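# Assemble two printed parts to match the stand's model

## Task

Join the two printed parts so they match the finished assembly on the stand, and do it quickly. The robot must not fall over or finish leaning, and nothing may be knocked over or moved out of the work area; any of these means failure.

## Robot and tools

Robot: a wheeled base that can only drive straight or turn in place. A lifting column carries a tilting head and two six-joint arms (left and right), each ending in a two-finger gripper. Shoulder height S is 0.90 m + column_m. Folded, the robot is 0.73 m long and 0.62 m wide, with its front 0.40 m ahead of the column.

Frames: the base frame has its origin on the floor under the column, midway between the drive wheels, with x forward, y left and z up, in metres. left_hand and right_hand are reported in this frame as the point where the fingers meet (fingertips reach 8 mm further). The hand's z axis is the finger direction, given by quat_wxyz, and its y axis runs along the opening. The odometry frame is the base frame as it was at the start. base_odometry counts wheel turns only, so slipping shows up as travel. Heading is in rad, left positive.

Tool move: one action per call. "base" holds exactly one key. {"translate_m": d} is a straight drive offset from the current spot, in metres, forward positive, -3 to 3. {"rotate_rad": d} is a turn in place, in radians, counter-clockwise positive, -3.2 to 3.2. "joints" is a single dict for all parts, keyed by joint name, with absolute targets rather than offsets. The keys and ranges are: column_m 0 to 0.8; head_tilt_rad -0.61 to 1.308, where positive looks down; left_/right_joint1_rad -2.879 to 2.879; joint2 0 to 3.141; joint3 0 to 3.019; joint4 -1.692 to 1.57; joint5 -1.57 to 1.57, where positive swings the hand to the robot's right; joint6 -2.094 to 2.094, where positive rolls clockwise seen from behind; left_/right_gripper_m 0 to 0.093, the fingertip gap in metres. "speeds" caps top speed for this action only: translate_m 0.05 to 0.8 m/s, rotate_rad 0.1 to 1 rad/s. "min_time_s" (0.1 to 8) sets the shortest duration of arm and gripper motions. "cameras" lists cam_head_left, cam_head_right, cam_left_wrist, cam_right_wrist, nav_camera or all. "blocking" false returns after about 0.5 s while the motion keeps going. A move with no action just reports the state and images. Unknown keys make the call invalid. Out-of-range values get it refused, and then the later move, wait and finished_scene calls in that reply are skipped.

Arm geometry, roughly: with joint1 at -1.57 (left) or 1.57 (right) and joints 5 and 6 at 0, the arm works in a vertical plane 0.23 m to that side. Set a = j2 - 0.35, b = 1.05 + j2 - j3 and c = b - j4. The hand is then 0.12 + 0.39 sin a + 0.38 cos b + 0.25 cos c ahead and S + 0.39 cos a - 0.38 sin b - 0.25 sin c up. For example, j2, j3, j4 = 0.92, 0.78, 0.14 puts the hand 0.60 m ahead and 0.25 m below S. The real hand can sit several cm lower and closer, especially under load. Raising a hand also pulls it toward the column. Targets within about 0.03 rad of the current reading (0.08 for joints 2 and 3) may not move at all. To touch something softly, step about 0.05 rad per call.

Gripper: the fingers are 7 cm long, and their outside spans about 1 cm more than the reading at the tips. If the reading stays 0.003 m or more above the target, something is held. To release, command a gap well above the reading.

wait(seconds 0 to 10, cameras) lets time pass and returns the state. It ends early once the motions have settled. stop brakes all running motions. zoom_image(camera, region [x0,y0,x1,y1] in pixels, at most 504 by 504) enlarges part of that camera's latest image. finished_scene ends the scene for good, so the assembly must stay correct without the robot.

Results: base_status and joint_status report done, moving, off_target, contact_stop, time_out or not_followed. A contact_stop or time_out you did not command cancels the rest of that reply's calls. "joint command not followed" means a safety check blocked the arm for being too close to the other arm or the body. To clear it, move each joint involved back by at least 0.05 rad. on_its_own lists things the robot did that you did not command; "held at" there is a target, not a reading. If turned_by_wheels and turned_by_imu disagree by more than about 4% and at least 0.05 rad, the base hit something or slipped. base_tilt is in degrees. motor_effort shows wheel load as a percent of maximum. A MOTOR HOT line warns of heating. Reaching 100 °C faults the arm, which then drops, and returns in 30 to 60 s.

The column halts with contact_stop when a hand or its load touches down. After that it will not go lower until raised 0.2 m. Time passes while you think, so keep replies short.

Avoid: arms colliding or pressing on each other (this can end the scene). Fast, stretched-out arm swings, which overshoot and rock or tip the robot. Driving the base into furniture; after a stall, back off 0.05 m. Pushing hard for long, which overheats motors or cuts the wheel motors for 2 s. Dropping parts from a height, releasing them while they move, or knocking things off the work area.

Each tool is called after "Emit:" by a JSON object that holds its "name" and its "arguments", one argument or row to a line.

## Session

Emit:
{"name": "move", "arguments": {
  "cameras": ["cam_head_left","cam_head_right","nav_camera"]
}}

Scene clock: 0.00 s.
Joint torques (N m): no reading
Heat: left arm: hottest shoulder 28 °C; right arm: hottest shoulder 30 °C.
base_odometry: x=+0.000 y=+0.000 heading=+0.000
turned_by_wheels: +0.000
turned_by_imu: +0.000
base_tilt: forward=-0.3 right=+0.4
base_status: not commanded
joint_positions: column_m=+0.554 head_tilt_rad=+0.876 left_joint1_rad=-1.582 left_joint2_rad=+0.902 left_joint3_rad=+0.415 left_joint4_rad=-0.991 left_joint5_rad=-0.025 left_joint6_rad=-0.013 left_gripper_m=+0.09396 right_joint1_rad=+1.560 right_joint2_rad=+0.879 right_joint3_rad=+0.383 right_joint4_rad=-0.953 right_joint5_rad=-0.014 right_joint6_rad=+0.094 right_gripper_m=+0.09396
joint_status: not commanded
wheel_motors_off: 0
motor_effort: left_wheel=+1 right_wheel=+1
left_hand: x=+0.1388 y=+0.2267 z=+1.2580 quat_wxyz=(+0.459, -0.005, -0.888, -0.011) (m; base frame)
right_hand: x=+0.1318 y=-0.2252 z=+1.2567 quat_wxyz=(+0.446, -0.050, -0.893, +0.018) (m; base frame)
pictures: cam_head_left, cam_head_right, nav_camera

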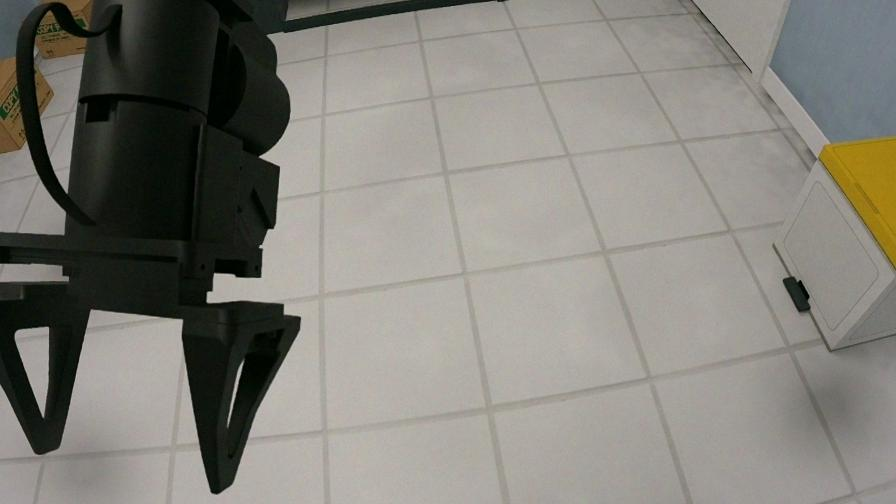

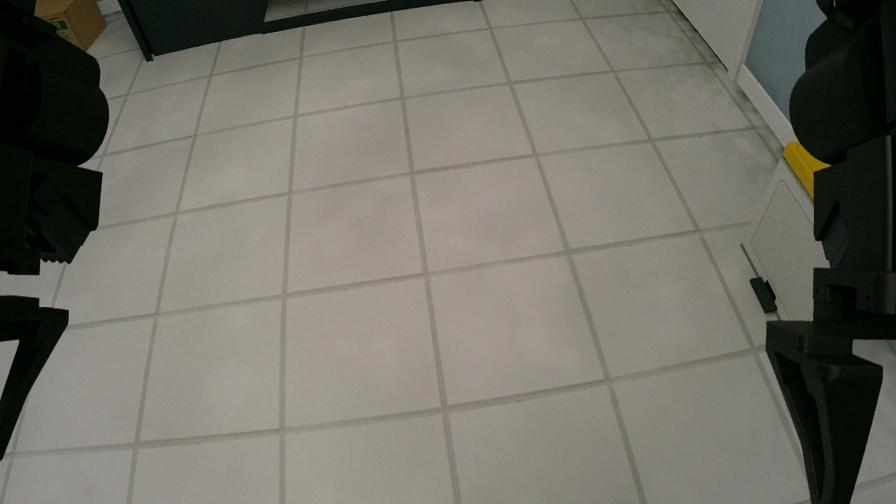

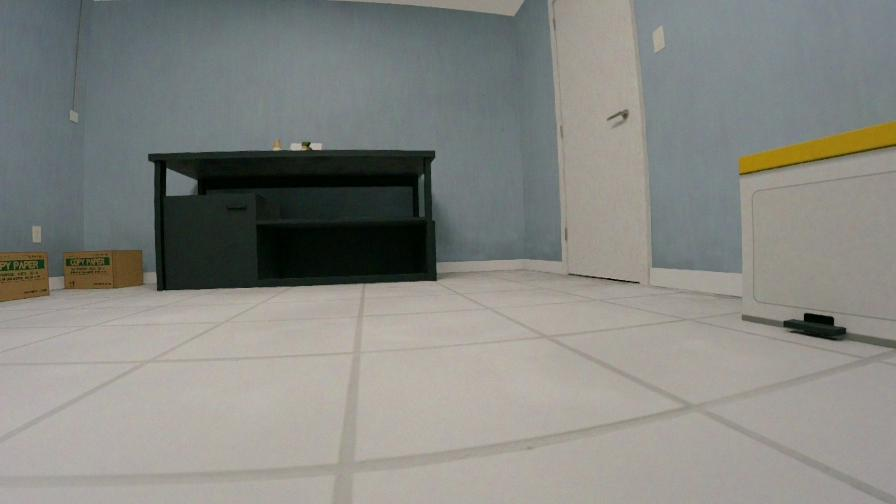

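Emit:
{"name": "move", "arguments": {
  "base": {"rotate_rad":0.38}
}}

Emit:
{"name": "move", "arguments": {
  "base": {"translate_m":1.75},
  "cameras": ["cam_head_left","cam_head_right","nav_camera"]
}}

Scene clock: 2.57 s.
Joint torques (N m): left_arm=[1.67 -7.41 -1.28 -1.98 -0.11 -0.06] | right_arm=[1.32 -4.07 -1.33 -1.29 -0.07 0.11]
Heat: left arm: hottest shoulder 28 °C; right arm: hottest shoulder 30 °C.
move: done
base_odometry: x=+0.000 y=+0.000 heading=+0.379
turned_by_wheels: +0.379
turned_by_imu: +0.375
base_tilt: forward=-0.3 right=+0.4
base_status: done
joint_positions: column_m=+0.554 head_tilt_rad=+0.876 left_joint1_rad=-1.582 left_joint2_rad=+0.902 left_joint3_rad=+0.415 left_joint4_rad=-0.991 left_joint5_rad=-0.025 left_joint6_rad=-0.013 left_gripper_m=+0.09396 right_joint1_rad=+1.560 right_joint2_rad=+0.879 right_joint3_rad=+0.383 right_joint4_rad=-0.953 right_joint5_rad=-0.014 right_joint6_rad=+0.094 right_gripper_m=+0.09396
joint_status: not commanded
wheel_motors_off: 0
motor_effort: left_wheel=-4(46) right_wheel=+5(43)
left_hand: x=+0.1388 y=+0.2267 z=+1.2580 quat_wxyz=(+0.459, -0.005, -0.888, -0.011) (m; base frame)
right_hand: x=+0.1318 y=-0.2252 z=+1.2567 quat_wxyz=(+0.446, -0.050, -0.893, +0.018) (m; base frame)
pictures: none

Scene clock: 6.73 s.
Joint torques (N m): left_arm=[1.67 -7.36 -1.33 -1.96 -0.12 -0.06] | right_arm=[1.32 -4.01 -1.2 -1.29 -0.07 0.11]
Heat: left arm: hottest shoulder 28 °C; right arm: hottest shoulder 30 °C.
move: done
base_odometry: x=+1.626 y=+0.648 heading=+0.379
turned_by_wheels: +0.000
turned_by_imu: -0.004
base_tilt: forward=-0.3 right=+0.4
base_status: done
joint_positions: column_m=+0.554 head_tilt_rad=+0.876 left_joint1_rad=-1.582 left_joint2_rad=+0.902 left_joint3_rad=+0.415 left_joint4_rad=-0.991 left_joint5_rad=-0.025 left_joint6_rad=-0.013 left_gripper_m=+0.09396 right_joint1_rad=+1.560 right_joint2_rad=+0.879 right_joint3_rad=+0.381 right_joint4_rad=-0.953 right_joint5_rad=-0.014 right_joint6_rad=+0.094 right_gripper_m=+0.09396
joint_status: not commanded
wheel_motors_off: 0
motor_effort: left_wheel=+0(48) right_wheel=+0(52)
left_hand: x=+0.1388 y=+0.2267 z=+1.2580 quat_wxyz=(+0.459, -0.005, -0.888, -0.011) (m; base frame)
right_hand: x=+0.1308 y=-0.2252 z=+1.2571 quat_wxyz=(+0.447, -0.050, -0.893, +0.018) (m; base frame)
pictures: cam_head_left, cam_head_right, nav_camera

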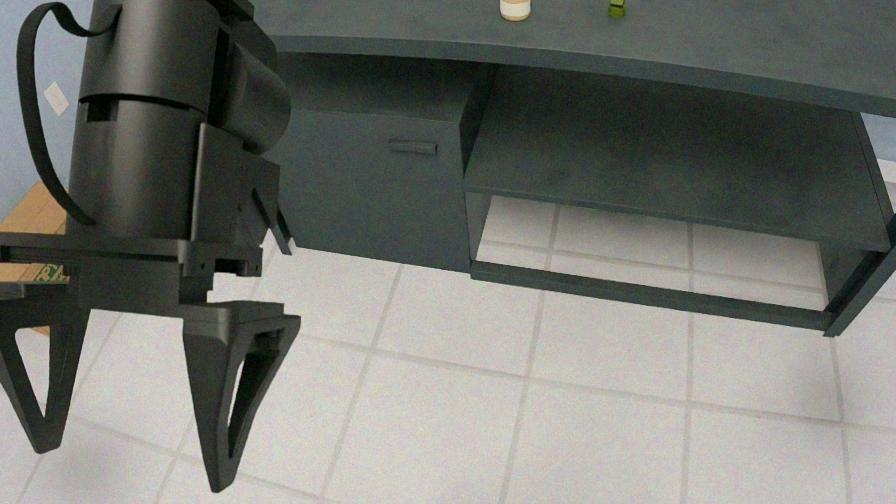

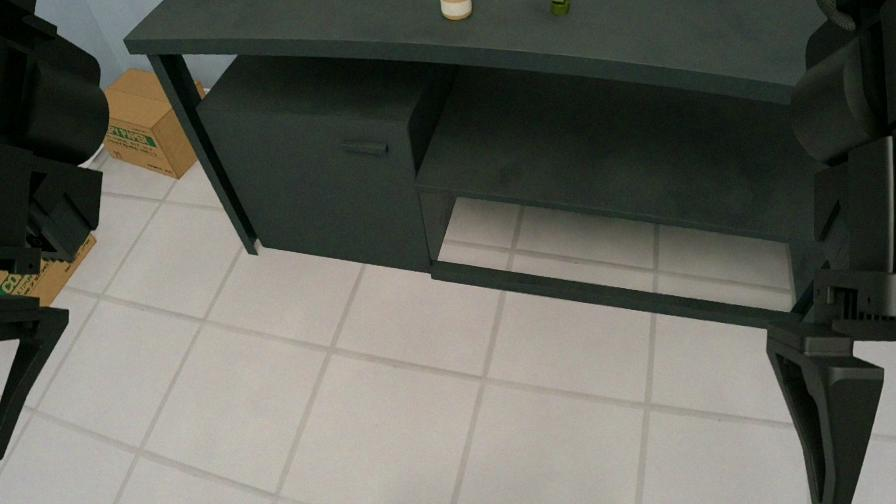

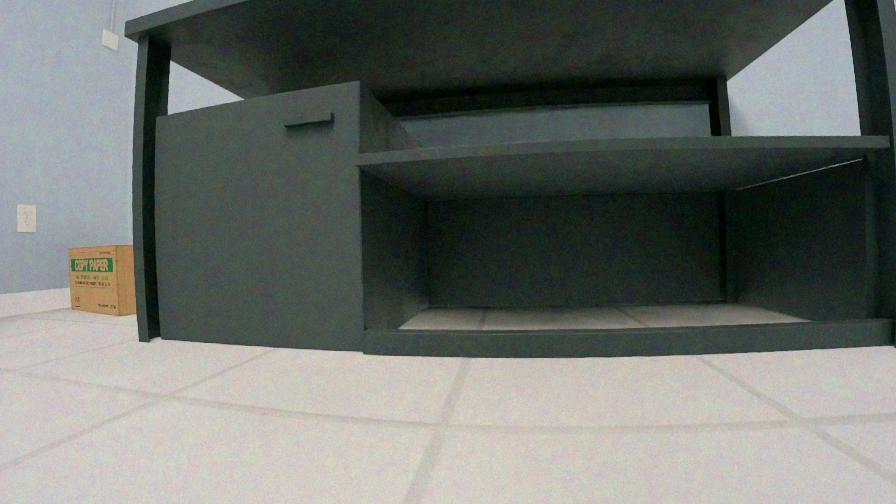

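Emit:
{"name": "move", "arguments": {
  "base": {"translate_m":0.75},
  "joints": {"head_tilt_rad":0.95},
  "cameras": ["cam_head_left","cam_head_right","nav_camera"]
}}

Scene clock: 10.33 s.
Joint torques (N m): left_arm=[1.61 -7.36 -1.37 -1.92 -0.13 -0.06] | right_arm=[1.32 -3.84 -1.32 -1.33 -0.07 0.11]
Heat: left arm: hottest shoulder 28 °C; right arm: hottest shoulder 30 °C.
move: contact_stop
base_odometry: x=+2.315 y=+0.923 heading=+0.348
turned_by_wheels: -0.032
turned_by_imu: -0.040
base_tilt: forward=-0.3 right=+0.4
base_status: translate_m contact_stop (by the wheels' count: +0.742 of +0.750)
joint_positions: column_m=+0.554 head_tilt_rad=+0.952 left_joint1_rad=-1.582 left_joint2_rad=+0.902 left_joint3_rad=+0.417 left_joint4_rad=-0.991 left_joint5_rad=-0.025 left_joint6_rad=-0.013 left_gripper_m=+0.09396 right_joint1_rad=+1.560 right_joint2_rad=+0.877 right_joint3_rad=+0.383 right_joint4_rad=-0.951 right_joint5_rad=-0.014 right_joint6_rad=+0.094 right_gripper_m=+0.09396
joint_status: all done
wheel_motors_off: 0
motor_effort: left_wheel=+0(100) right_wheel=-1(100)
left_hand: x=+0.1397 y=+0.2266 z=+1.2578 quat_wxyz=(+0.458, -0.005, -0.889, -0.011) (m; base frame)
right_hand: x=+0.1325 y=-0.2252 z=+1.2565 quat_wxyz=(+0.444, -0.050, -0.894, +0.018) (m; base frame)
pictures: cam_head_left, cam_head_right, nav_camera
camera_calibration:
cam_head_left: T_world_to_cam=[[0.0849585, -0.992281, -0.0903366, 0.189225], [-0.840406, -0.0226586, -0.541484, 0.875016], [0.535258, 0.121923, -0.835843, 1.18967], [0, 0, 0, 1]] pos_world=[0.0825134, 0.0625429, 1.48528]
cam_head_right: T_world_to_cam=[[0.0883917, -0.992046, -0.0896156, 0.0685032], [-0.840263, -0.0259466, -0.541558, 0.874909], [0.534925, 0.12317, -0.835873, 1.18955], [0, 0, 0, 1]] pos_world=[0.0927769, -0.055858, 1.47427]

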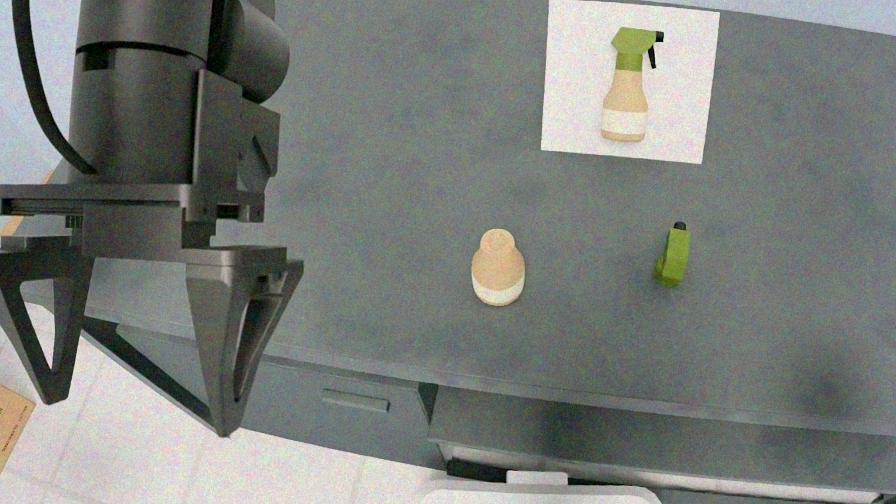

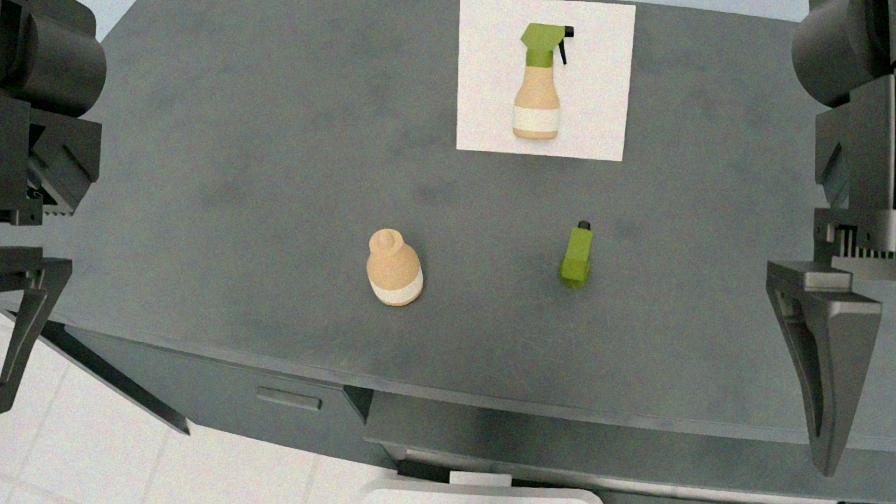

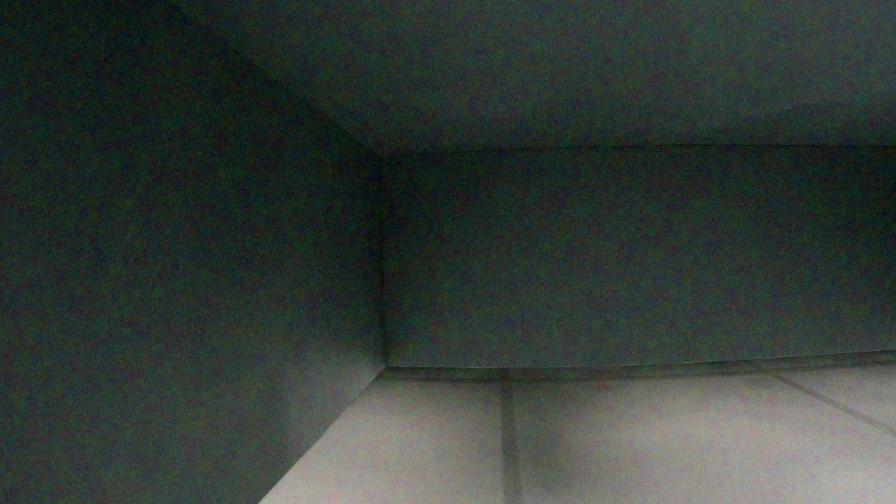

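Emit:
{"name": "zoom_image", "arguments": {
  "camera": "cam_head_right",
  "region": [340, 200, 640, 320]
}}

Emit:
{"name": "zoom_image", "arguments": {
  "camera": "cam_head_right",
  "region": [450, 0, 640, 170]
}}

Emit:
{"name": "zoom_image", "arguments": {
  "camera": "cam_head_left",
  "region": [600, 200, 740, 310]
}}

Scaled by 1.680.

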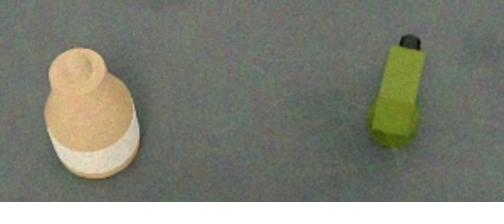

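Scaled by 2.653.

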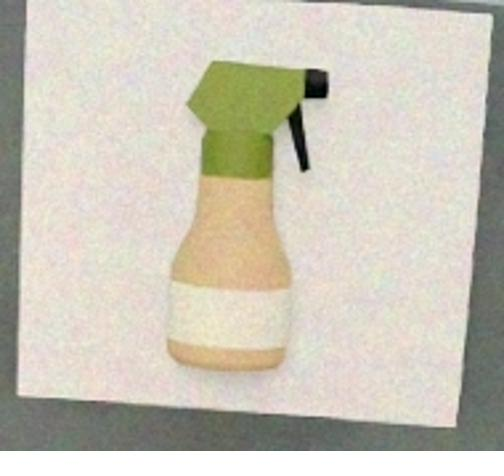

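Scaled by 3.600.

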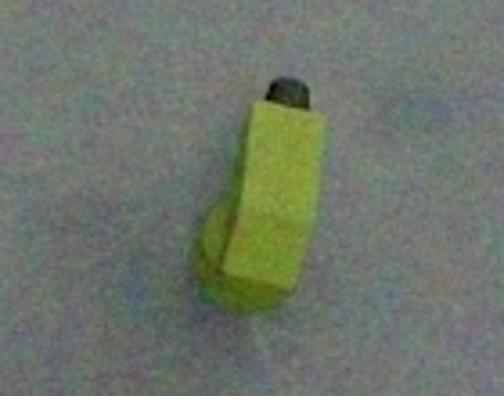

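Emit:
{"name": "move", "arguments": {
  "base": {"translate_m":-0.06},
  "joints": {"right_joint1_rad":1.858,"right_joint2_rad":1.498,"right_joint3_rad":1.088,"right_joint4_rad":-0.13,"right_joint5_rad":0.248,"right_joint6_rad":0.39,"head_tilt_rad":1.0},
  "cameras": ["cam_head_left","cam_head_right","cam_right_wrist"]
}}

Scene clock: 18.13 s.
Joint torques (N m): left_arm=[1.67 -7.3 -1.14 -1.96 -0.14 -0.06] | right_arm=[3.9 -11.22 1.21 0.94 0.09 0.21]
Heat: left arm: hottest shoulder 28 °C; right arm: hottest shoulder 30 °C.
move: done
base_odometry: x=+2.258 y=+0.902 heading=+0.349
turned_by_wheels: +0.001
turned_by_imu: +0.001
base_tilt: forward=-0.3 right=+0.4
base_status: done
joint_positions: column_m=+0.554 head_tilt_rad=+1.001 left_joint1_rad=-1.582 left_joint2_rad=+0.902 left_joint3_rad=+0.414 left_joint4_rad=-0.991 left_joint5_rad=-0.025 left_joint6_rad=-0.013 left_gripper_m=+0.09396 right_joint1_rad=+1.861 right_joint2_rad=+1.501 right_joint3_rad=+1.089 right_joint4_rad=-0.136 right_joint5_rad=+0.245 right_joint6_rad=+0.380 right_gripper_m=+0.09397
joint_status: all done
wheel_motors_off: 0
motor_effort: left_wheel=+0(27) right_wheel=-2(48)
left_hand: x=+0.1379 y=+0.2266 z=+1.2585 quat_wxyz=(+0.460, -0.005, -0.888, -0.011) (m; base frame)
right_hand: x=+0.5053 y=-0.0881 z=+1.0012 quat_wxyz=(+0.004, -0.115, -0.993, -0.002) (m; base frame)
pictures: cam_head_left, cam_head_right, cam_right_wrist
camera_calibration:
cam_head_left: T_world_to_cam=[[0.0804995, -0.992281, -0.0943314, 0.195595], [-0.865546, -0.0226554, -0.500317, 0.812847], [0.494317, 0.121923, -0.860689, 1.22993], [0, 0, 0, 1]] pos_world=[0.0798343, 0.0625429, 1.48372]
cam_head_right: T_world_to_cam=[[0.0839635, -0.992046, -0.0937769, 0.0751318], [-0.865407, -0.0259433, -0.500397, 0.812775], [0.493984, 0.12317, -0.860703, 1.22983], [0, 0, 0, 1]] pos_world=[0.0895579, -0.055858, 1.47227]
cam_right_wrist: T_world_to_cam=[[-0.225004, -0.974241, 0.0150681, 0.0104344], [-0.79431, 0.192361, 0.576254, -0.152095], [-0.564309, 0.11769, -0.817132, 1.23959], [0, 0, 0, 1]] pos_world=[0.581049, -0.106465, 1.1004]

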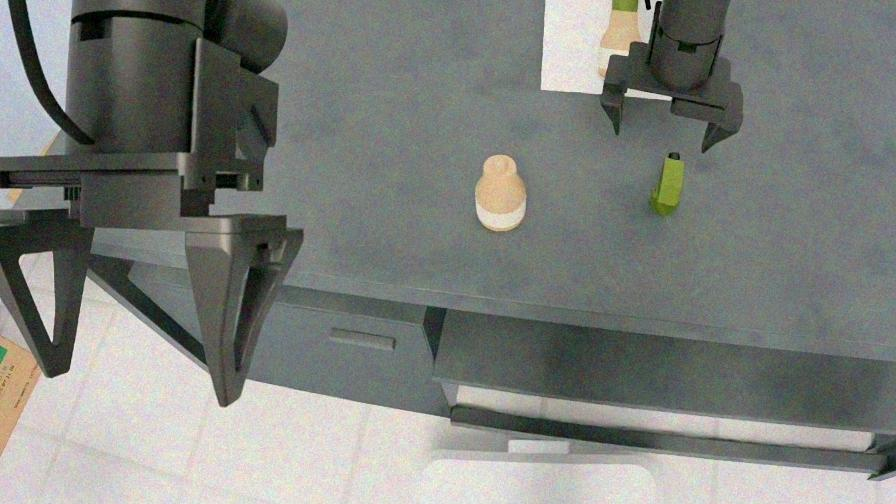

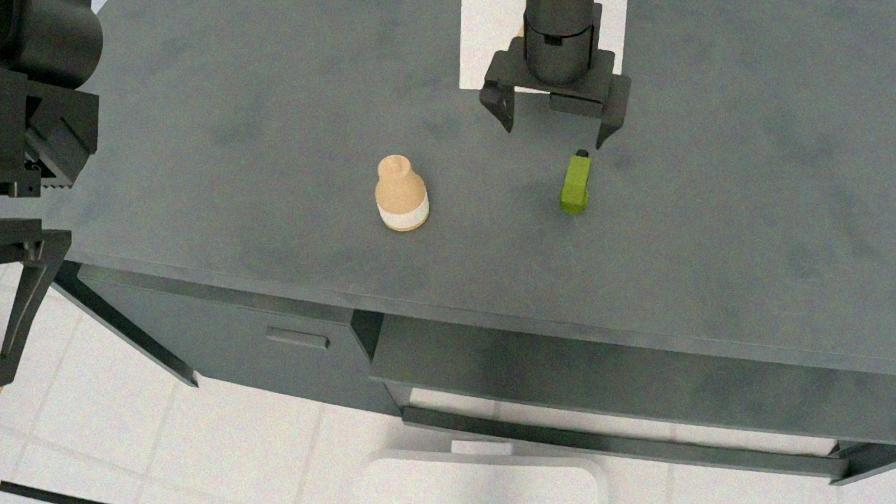

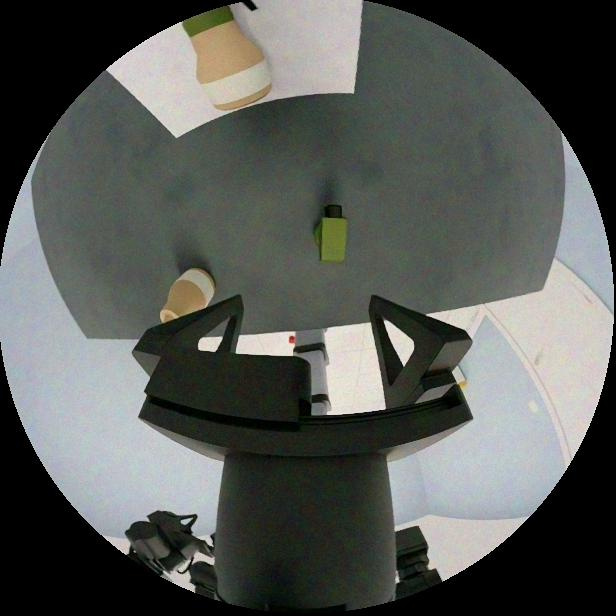

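Emit:
{"name": "move", "arguments": {
  "joints": {"right_joint1_rad":1.765,"right_joint5_rad":0.167,"right_joint6_rad":0.345}
}}

Emit:
{"name": "move", "arguments": {
  "joints": {"column_m":0.49},
  "cameras": ["cam_head_left","cam_head_right","cam_right_wrist"]
}}

Scene clock: 20.40 s.
Joint torques (N m): left_arm=[1.67 -7.24 -1.16 -1.96 -0.13 -0.06] | right_arm=[3.9 -11.4 1.16 0.94 -0.11 0.09]
Heat: left arm: hottest shoulder 28 °C; right arm: hottest shoulder 30 °C.
move: done
base_odometry: x=+2.258 y=+0.902 heading=+0.349
turned_by_wheels: +0.000
turned_by_imu: +0.000
base_tilt: forward=-0.2 right=+0.4
base_status: not commanded
joint_positions: column_m=+0.554 head_tilt_rad=+1.001 left_joint1_rad=-1.582 left_joint2_rad=+0.902 left_joint3_rad=+0.414 left_joint4_rad=-0.991 left_joint5_rad=-0.025 left_joint6_rad=-0.013 left_gripper_m=+0.09396 right_joint1_rad=+1.755 right_joint2_rad=+1.501 right_joint3_rad=+1.089 right_joint4_rad=-0.136 right_joint5_rad=+0.169 right_joint6_rad=+0.347 right_gripper_m=+0.09397
joint_status: all done
wheel_motors_off: 0
motor_effort: left_wheel=-1(2) right_wheel=-2(3)
left_hand: x=+0.1379 y=+0.2266 z=+1.2585 quat_wxyz=(+0.460, -0.005, -0.888, -0.011) (m; base frame)
right_hand: x=+0.5096 y=-0.1404 z=+0.9909 quat_wxyz=(+0.007, -0.125, -0.992, +0.007) (m; base frame)
pictures: none

Scene clock: 21.83 s.
Joint torques (N m): left_arm=[1.61 -7.3 -1.11 -1.95 -0.13 -0.06] | right_arm=[3.9 -11.4 1.16 0.94 -0.11 0.09]
Heat: left arm: hottest shoulder 28 °C; right arm: hottest shoulder 30 °C.
move: done
base_odometry: x=+2.258 y=+0.902 heading=+0.349
turned_by_wheels: +0.000
turned_by_imu: +0.000
base_tilt: forward=-0.3 right=+0.4
base_status: not commanded
joint_positions: column_m=+0.490 head_tilt_rad=+1.001 left_joint1_rad=-1.582 left_joint2_rad=+0.902 left_joint3_rad=+0.414 left_joint4_rad=-0.991 left_joint5_rad=-0.025 left_joint6_rad=-0.013 left_gripper_m=+0.09396 right_joint1_rad=+1.755 right_joint2_rad=+1.501 right_joint3_rad=+1.089 right_joint4_rad=-0.136 right_joint5_rad=+0.169 right_joint6_rad=+0.347 right_gripper_m=+0.09397
joint_status: all done
wheel_motors_off: 0
motor_effort: left_wheel=-1(2) right_wheel=-2(3)
left_hand: x=+0.1379 y=+0.2266 z=+1.1945 quat_wxyz=(+0.460, -0.005, -0.888, -0.011) (m; base frame)
right_hand: x=+0.5096 y=-0.1404 z=+0.9270 quat_wxyz=(+0.007, -0.125, -0.992, +0.007) (m; base frame)
pictures: cam_head_left, cam_head_right, cam_right_wrist
camera_calibration:
cam_head_left: T_world_to_cam=[[0.0804995, -0.992281, -0.0943314, 0.189567], [-0.865546, -0.0226554, -0.500317, 0.780877], [0.494317, 0.121923, -0.860689, 1.17493], [0, 0, 0, 1]] pos_world=[0.0798343, 0.0625429, 1.41982]
cam_head_right: T_world_to_cam=[[0.0839635, -0.992046, -0.0937769, 0.0691394], [-0.865407, -0.0259433, -0.500397, 0.7808], [0.493984, 0.12317, -0.860703, 1.17483], [0, 0, 0, 1]] pos_world=[0.0895579, -0.055858, 1.40837]
cam_right_wrist: T_world_to_cam=[[-0.245722, -0.968759, 0.033556, -0.0442897], [-0.784436, 0.219067, 0.580232, -0.10086], [-0.569457, 0.116253, -0.813759, 1.18682], [0, 0, 0, 1]] pos_world=[0.585841, -0.158783, 1.02579]

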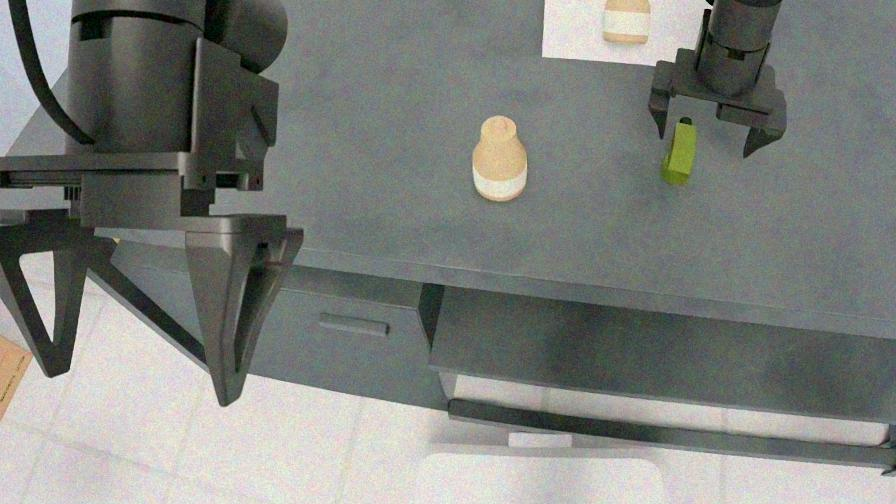

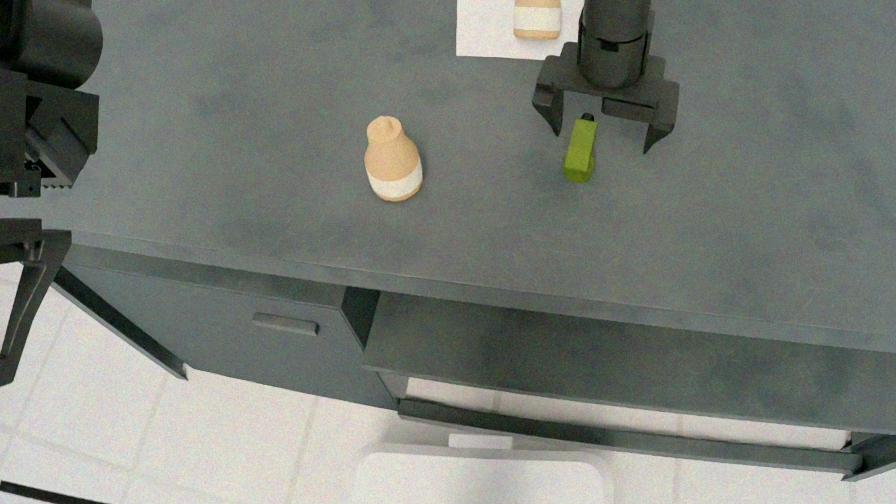

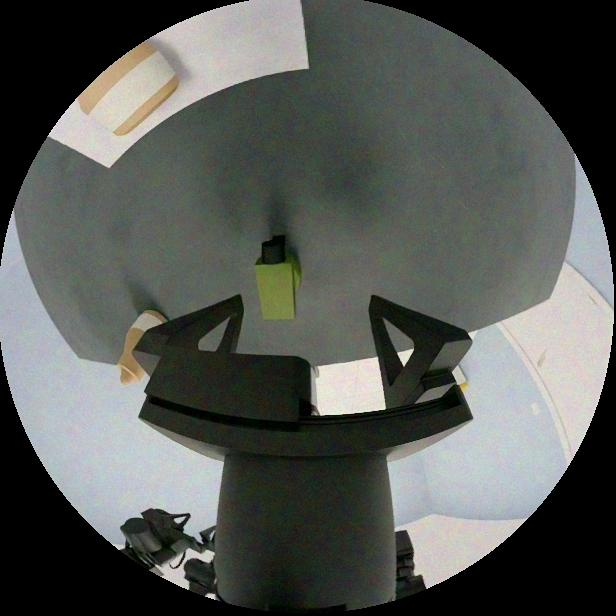

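Emit:
{"name": "move", "arguments": {
  "joints": {"right_joint1_rad":1.803,"right_joint5_rad":0.2}
}}

Emit:
{"name": "move", "arguments": {
  "joints": {"column_m":0.447},
  "cameras": ["cam_head_right","cam_right_wrist"]
}}

Scene clock: 22.97 s.
Joint torques (N m): left_arm=[1.61 -7.36 -1.11 -1.96 -0.13 -0.06] | right_arm=[3.66 -11.34 1.2 0.95 0.01 0.09]
Heat: left arm: hottest shoulder 28 °C; right arm: hottest shoulder 30 °C.
move: done
base_odometry: x=+2.258 y=+0.902 heading=+0.349
turned_by_wheels: +0.000
turned_by_imu: +0.000
base_tilt: forward=-0.3 right=+0.4
base_status: not commanded
joint_positions: column_m=+0.490 head_tilt_rad=+1.001 left_joint1_rad=-1.582 left_joint2_rad=+0.902 left_joint3_rad=+0.414 left_joint4_rad=-0.991 left_joint5_rad=-0.025 left_joint6_rad=-0.013 left_gripper_m=+0.09396 right_joint1_rad=+1.802 right_joint2_rad=+1.501 right_joint3_rad=+1.089 right_joint4_rad=-0.136 right_joint5_rad=+0.199 right_joint6_rad=+0.347 right_gripper_m=+0.09397
joint_status: all done
wheel_motors_off: 0
motor_effort: left_wheel=-2(3) right_wheel=-3(3)
left_hand: x=+0.1379 y=+0.2266 z=+1.1945 quat_wxyz=(+0.460, -0.005, -0.888, -0.011) (m; base frame)
right_hand: x=+0.5079 y=-0.1164 z=+0.9310 quat_wxyz=(+0.006, -0.113, -0.994, +0.001) (m; base frame)
pictures: none

Scene clock: 24.10 s.
Joint torques (N m): left_arm=[1.67 -7.3 -1.11 -1.96 -0.14 -0.05] | right_arm=[3.66 -11.34 1.2 0.95 0.01 0.09]
Heat: left arm: hottest shoulder 28 °C; right arm: hottest shoulder 30 °C.
move: done
base_odometry: x=+2.258 y=+0.902 heading=+0.349
turned_by_wheels: +0.000
turned_by_imu: +0.000
base_tilt: forward=-0.3 right=+0.4
base_status: not commanded
joint_positions: column_m=+0.447 head_tilt_rad=+1.001 left_joint1_rad=-1.582 left_joint2_rad=+0.902 left_joint3_rad=+0.414 left_joint4_rad=-0.991 left_joint5_rad=-0.025 left_joint6_rad=-0.013 left_gripper_m=+0.09396 right_joint1_rad=+1.802 right_joint2_rad=+1.501 right_joint3_rad=+1.089 right_joint4_rad=-0.136 right_joint5_rad=+0.199 right_joint6_rad=+0.347 right_gripper_m=+0.09397
joint_status: all done
wheel_motors_off: 0
motor_effort: left_wheel=+0(2) right_wheel=-2(3)
left_hand: x=+0.1379 y=+0.2266 z=+1.1515 quat_wxyz=(+0.460, -0.005, -0.888, -0.011) (m; base frame)
right_hand: x=+0.5079 y=-0.1164 z=+0.8880 quat_wxyz=(+0.006, -0.113, -0.994, +0.001) (m; base frame)
pictures: cam_head_right, cam_right_wrist
camera_calibration:
cam_head_right: T_world_to_cam=[[0.0839635, -0.992046, -0.0937769, 0.065107], [-0.865407, -0.0259433, -0.500397, 0.759283], [0.493984, 0.12317, -0.860703, 1.13782], [0, 0, 0, 1]] pos_world=[0.0895579, -0.055858, 1.36537]
cam_right_wrist: T_world_to_cam=[[-0.222352, -0.974724, 0.021766, -0.0222413], [-0.791263, 0.193454, 0.580068, -0.0841754], [-0.569617, 0.111757, -0.814277, 1.1513], [0, 0, 0, 1]] pos_world=[0.584252, -0.134061, 0.986792]

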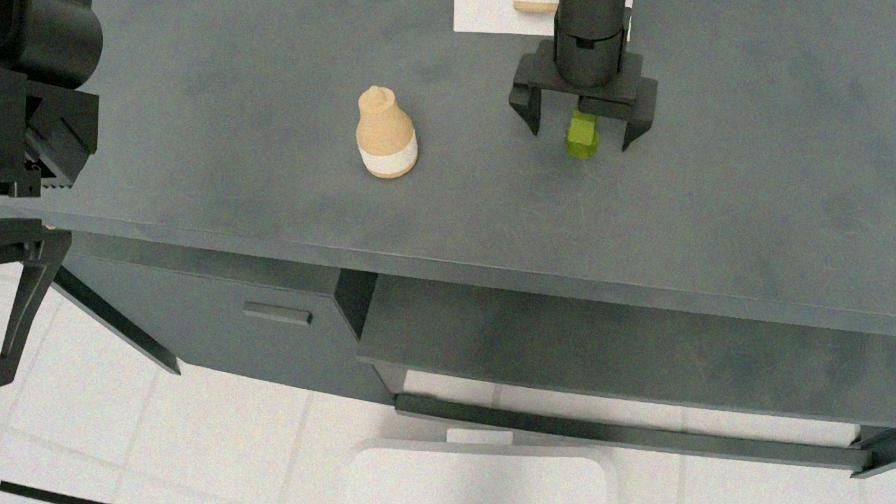

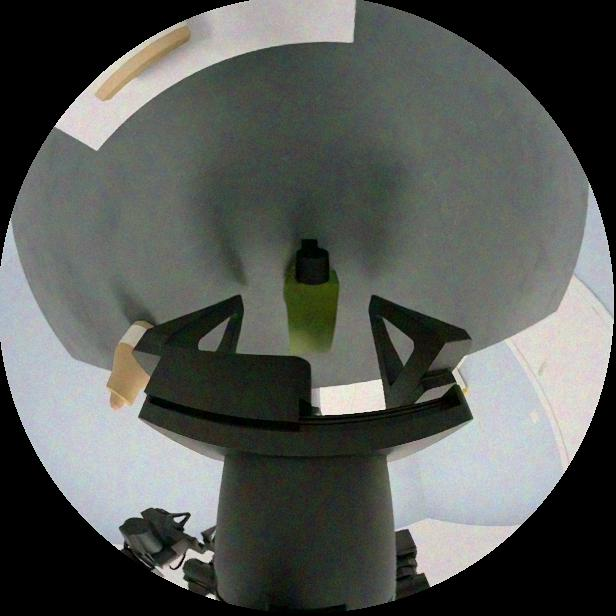

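Emit:
{"name": "move", "arguments": {
  "joints": {"right_gripper_m":0.012},
  "cameras": ["cam_head_right","cam_right_wrist"]
}}

Scene clock: 25.03 s.
Joint torques (N m): left_arm=[1.67 -7.36 -1.1 -1.96 -0.13 -0.06] | right_arm=[3.66 -11.34 1.2 0.95 0.01 0.09]
Heat: left arm: hottest shoulder 28 °C; right arm: hottest shoulder 30 °C.
move: off_target
base_odometry: x=+2.258 y=+0.902 heading=+0.349
turned_by_wheels: +0.000
turned_by_imu: +0.000
base_tilt: forward=-0.3 right=+0.4
base_status: not commanded
joint_positions: column_m=+0.447 head_tilt_rad=+1.001 left_joint1_rad=-1.582 left_joint2_rad=+0.902 left_joint3_rad=+0.414 left_joint4_rad=-0.991 left_joint5_rad=-0.025 left_joint6_rad=-0.013 left_gripper_m=+0.09396 right_joint1_rad=+1.802 right_joint2_rad=+1.501 right_joint3_rad=+1.089 right_joint4_rad=-0.136 right_joint5_rad=+0.199 right_joint6_rad=+0.347 right_gripper_m=+0.02971
joint_status: right_gripper_m off_target (ended at +0.02975, target +0.01200)
wheel_motors_off: 0
motor_effort: left_wheel=-1(2) right_wheel=-2(3)
left_hand: x=+0.1379 y=+0.2266 z=+1.1515 quat_wxyz=(+0.460, -0.005, -0.888, -0.011) (m; base frame)
right_hand: x=+0.5079 y=-0.1164 z=+0.8880 quat_wxyz=(+0.006, -0.113, -0.994, +0.001) (m; base frame)
pictures: cam_head_right, cam_right_wrist
camera_calibration:
cam_head_right: T_world_to_cam=[[0.0839635, -0.992046, -0.0937769, 0.065107], [-0.865407, -0.0259433, -0.500397, 0.759283], [0.493984, 0.12317, -0.860703, 1.13782], [0, 0, 0, 1]] pos_world=[0.0895579, -0.055858, 1.36537]
cam_right_wrist: T_world_to_cam=[[-0.222352, -0.974724, 0.021766, -0.0222413], [-0.791263, 0.193454, 0.580068, -0.0841754], [-0.569617, 0.111757, -0.814277, 1.1513], [0, 0, 0, 1]] pos_world=[0.584252, -0.134061, 0.986792]

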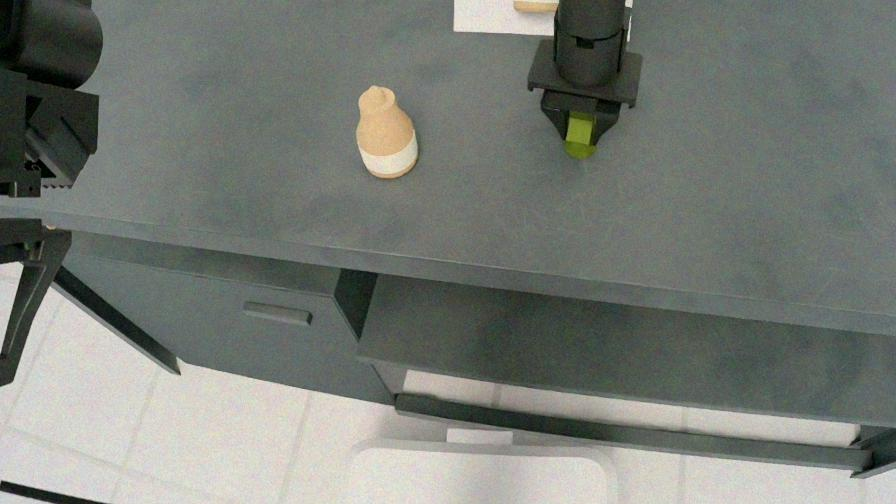

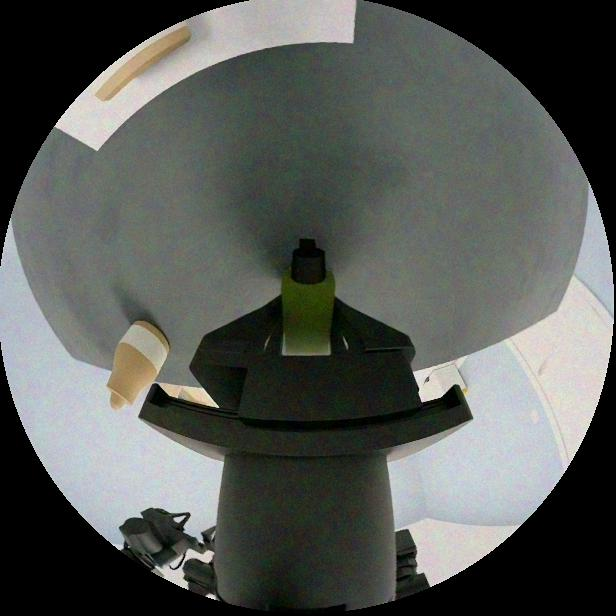

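Emit:
{"name": "move", "arguments": {
  "joints": {"column_m":0.63}
}}

Emit:
{"name": "move", "arguments": {
  "joints": {"right_joint1_rad":2.166,"right_joint2_rad":1.708,"right_joint3_rad":1.302,"right_joint4_rad":-0.2,"right_joint5_rad":0.507,"right_joint6_rad":0.53,"head_tilt_rad":1.05},
  "min_time_s": 2,
  "cameras": ["cam_head_left","cam_head_right","cam_right_wrist"]
}}

Scene clock: 31.83 s.
Joint torques (N m): left_arm=[1.61 -7.36 -1.11 -1.95 -0.13 -0.06] | right_arm=[3.66 -11.34 1.18 0.95 0.01 0.09]
Heat: left arm: hottest shoulder 28 °C; right arm: hottest shoulder 31 °C.
move: done
base_odometry: x=+2.258 y=+0.902 heading=+0.349
turned_by_wheels: +0.000
turned_by_imu: +0.000
base_tilt: forward=-0.3 right=+0.4
base_status: not commanded
joint_positions: column_m=+0.630 head_tilt_rad=+1.001 left_joint1_rad=-1.582 left_joint2_rad=+0.902 left_joint3_rad=+0.414 left_joint4_rad=-0.991 left_joint5_rad=-0.025 left_joint6_rad=-0.013 left_gripper_m=+0.09396 right_joint1_rad=+1.802 right_joint2_rad=+1.501 right_joint3_rad=+1.089 right_joint4_rad=-0.136 right_joint5_rad=+0.199 right_joint6_rad=+0.347 right_gripper_m=+0.02971
joint_status: all done
wheel_motors_off: 0
motor_effort: left_wheel=-1(2) right_wheel=-2(3)
left_hand: x=+0.1379 y=+0.2266 z=+1.3344 quat_wxyz=(+0.460, -0.005, -0.888, -0.011) (m; base frame)
right_hand: x=+0.5079 y=-0.1164 z=+1.0708 quat_wxyz=(+0.006, -0.113, -0.994, +0.001) (m; base frame)
pictures: none

Scene clock: 34.13 s.
Joint torques (N m): left_arm=[1.67 -7.3 -1.11 -1.96 -0.13 -0.05] | right_arm=[9.35 -10.52 3.11 0.14 0.11 0.25]
Heat: left arm: hottest shoulder 28 °C; right arm: hottest shoulder 31 °C.
move: done
base_odometry: x=+2.258 y=+0.902 heading=+0.349
turned_by_wheels: +0.000
turned_by_imu: +0.000
base_tilt: forward=-0.3 right=+0.4
base_status: not commanded
joint_positions: column_m=+0.630 head_tilt_rad=+1.049 left_joint1_rad=-1.582 left_joint2_rad=+0.902 left_joint3_rad=+0.414 left_joint4_rad=-0.991 left_joint5_rad=-0.025 left_joint6_rad=-0.013 left_gripper_m=+0.09396 right_joint1_rad=+2.149 right_joint2_rad=+1.703 right_joint3_rad=+1.285 right_joint4_rad=-0.188 right_joint5_rad=+0.503 right_joint6_rad=+0.515 right_gripper_m=+0.02971
joint_status: all done
wheel_motors_off: 0
motor_effort: left_wheel=-1(2) right_wheel=-3(3)
left_hand: x=+0.1379 y=+0.2266 z=+1.3344 quat_wxyz=(+0.460, -0.005, -0.888, -0.011) (m; base frame)
right_hand: x=+0.4895 y=+0.0731 z=+1.0633 quat_wxyz=(-0.001, -0.099, -0.995, +0.005) (m; base frame)
pictures: cam_head_left, cam_head_right, cam_right_wrist
camera_calibration:
cam_head_left: T_world_to_cam=[[0.075833, -0.992281, -0.0981178, 0.209109], [-0.888752, -0.0226503, -0.457829, 0.783309], [0.452073, 0.121921, -0.883609, 1.33442], [0, 0, 0, 1]] pos_world=[0.0770532, 0.0625429, 1.55825]
cam_head_right: T_world_to_cam=[[0.0793198, -0.992047, -0.0977316, 0.0888744], [-0.888617, -0.0259383, -0.457916, 0.783284], [0.451739, 0.123168, -0.883607, 1.3343], [0, 0, 0, 1]] pos_world=[0.0862347, -0.055858, 1.54636]
cam_right_wrist: T_world_to_cam=[[-0.193719, -0.980641, 0.0285688, 0.13375], [-0.804306, 0.175425, 0.567731, -0.216282], [-0.561752, 0.0870022, -0.822718, 1.26926], [0, 0, 0, 1]] pos_world=[0.564961, 0.0586735, 1.16321]

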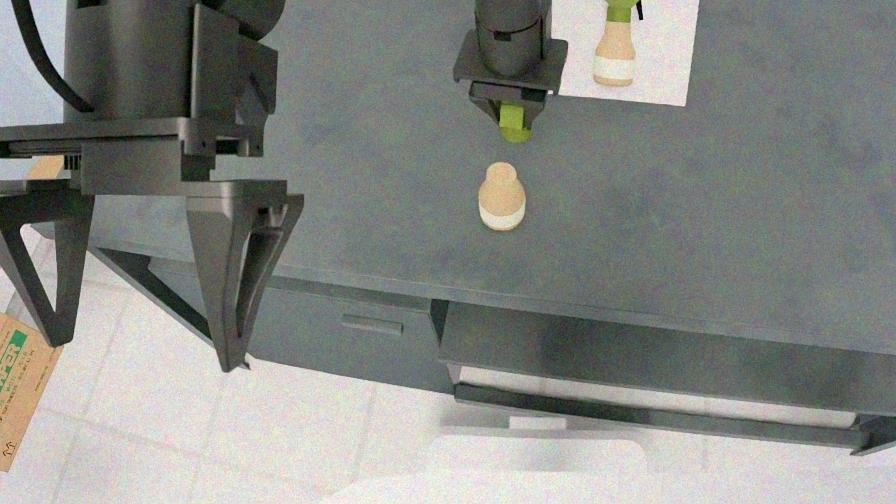

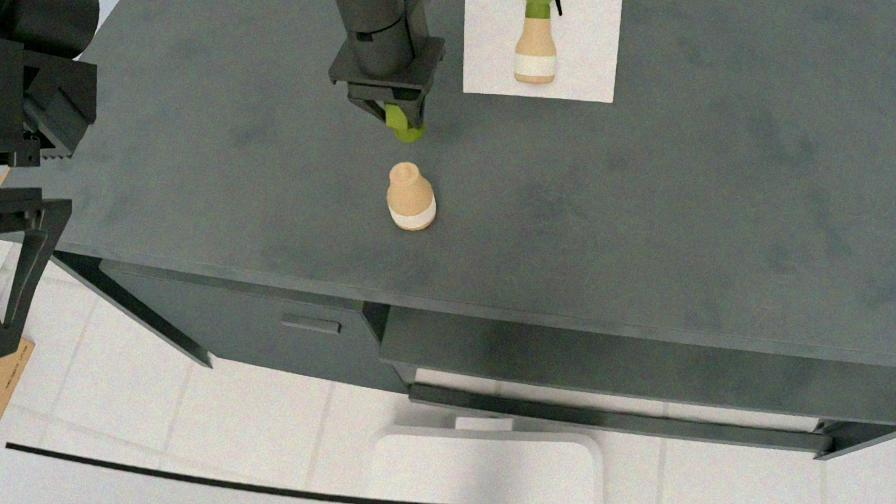

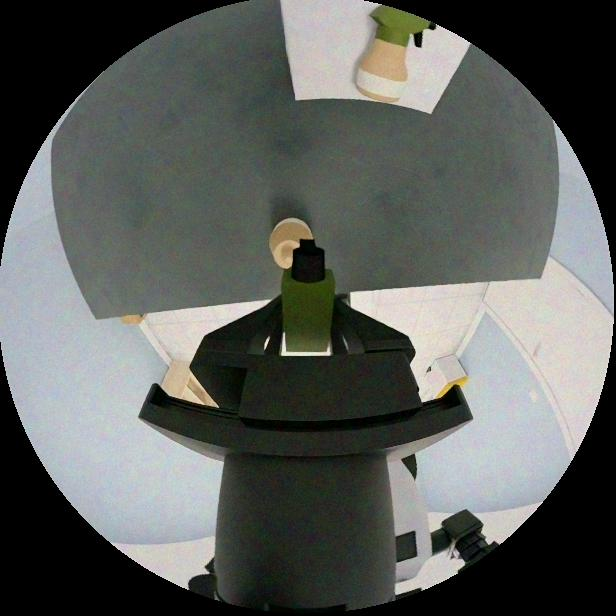

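Emit:
{"name": "zoom_image", "arguments": {
  "camera": "cam_head_left",
  "region": [440, 80, 580, 240]
}}

Emit:
{"name": "zoom_image", "arguments": {
  "camera": "cam_head_right",
  "region": [340, 80, 480, 240]
}}

Emit:
{"name": "zoom_image", "arguments": {
  "camera": "cam_right_wrist",
  "region": [240, 190, 380, 370]
}}

Scaled by 3.150.

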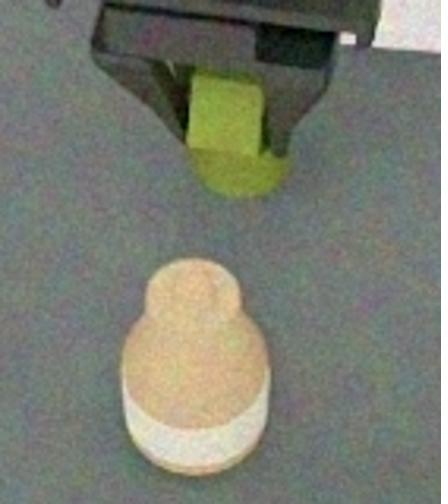

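Scaled by 3.150.

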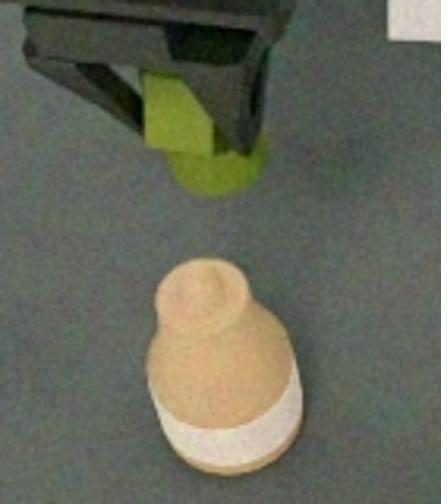

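Scaled by 2.800 from the camera's 616x616 image, which has a finer 880x880 frame.

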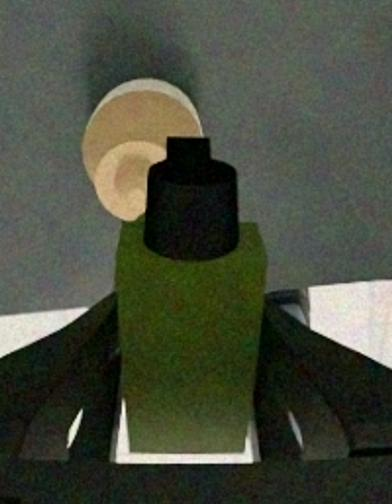

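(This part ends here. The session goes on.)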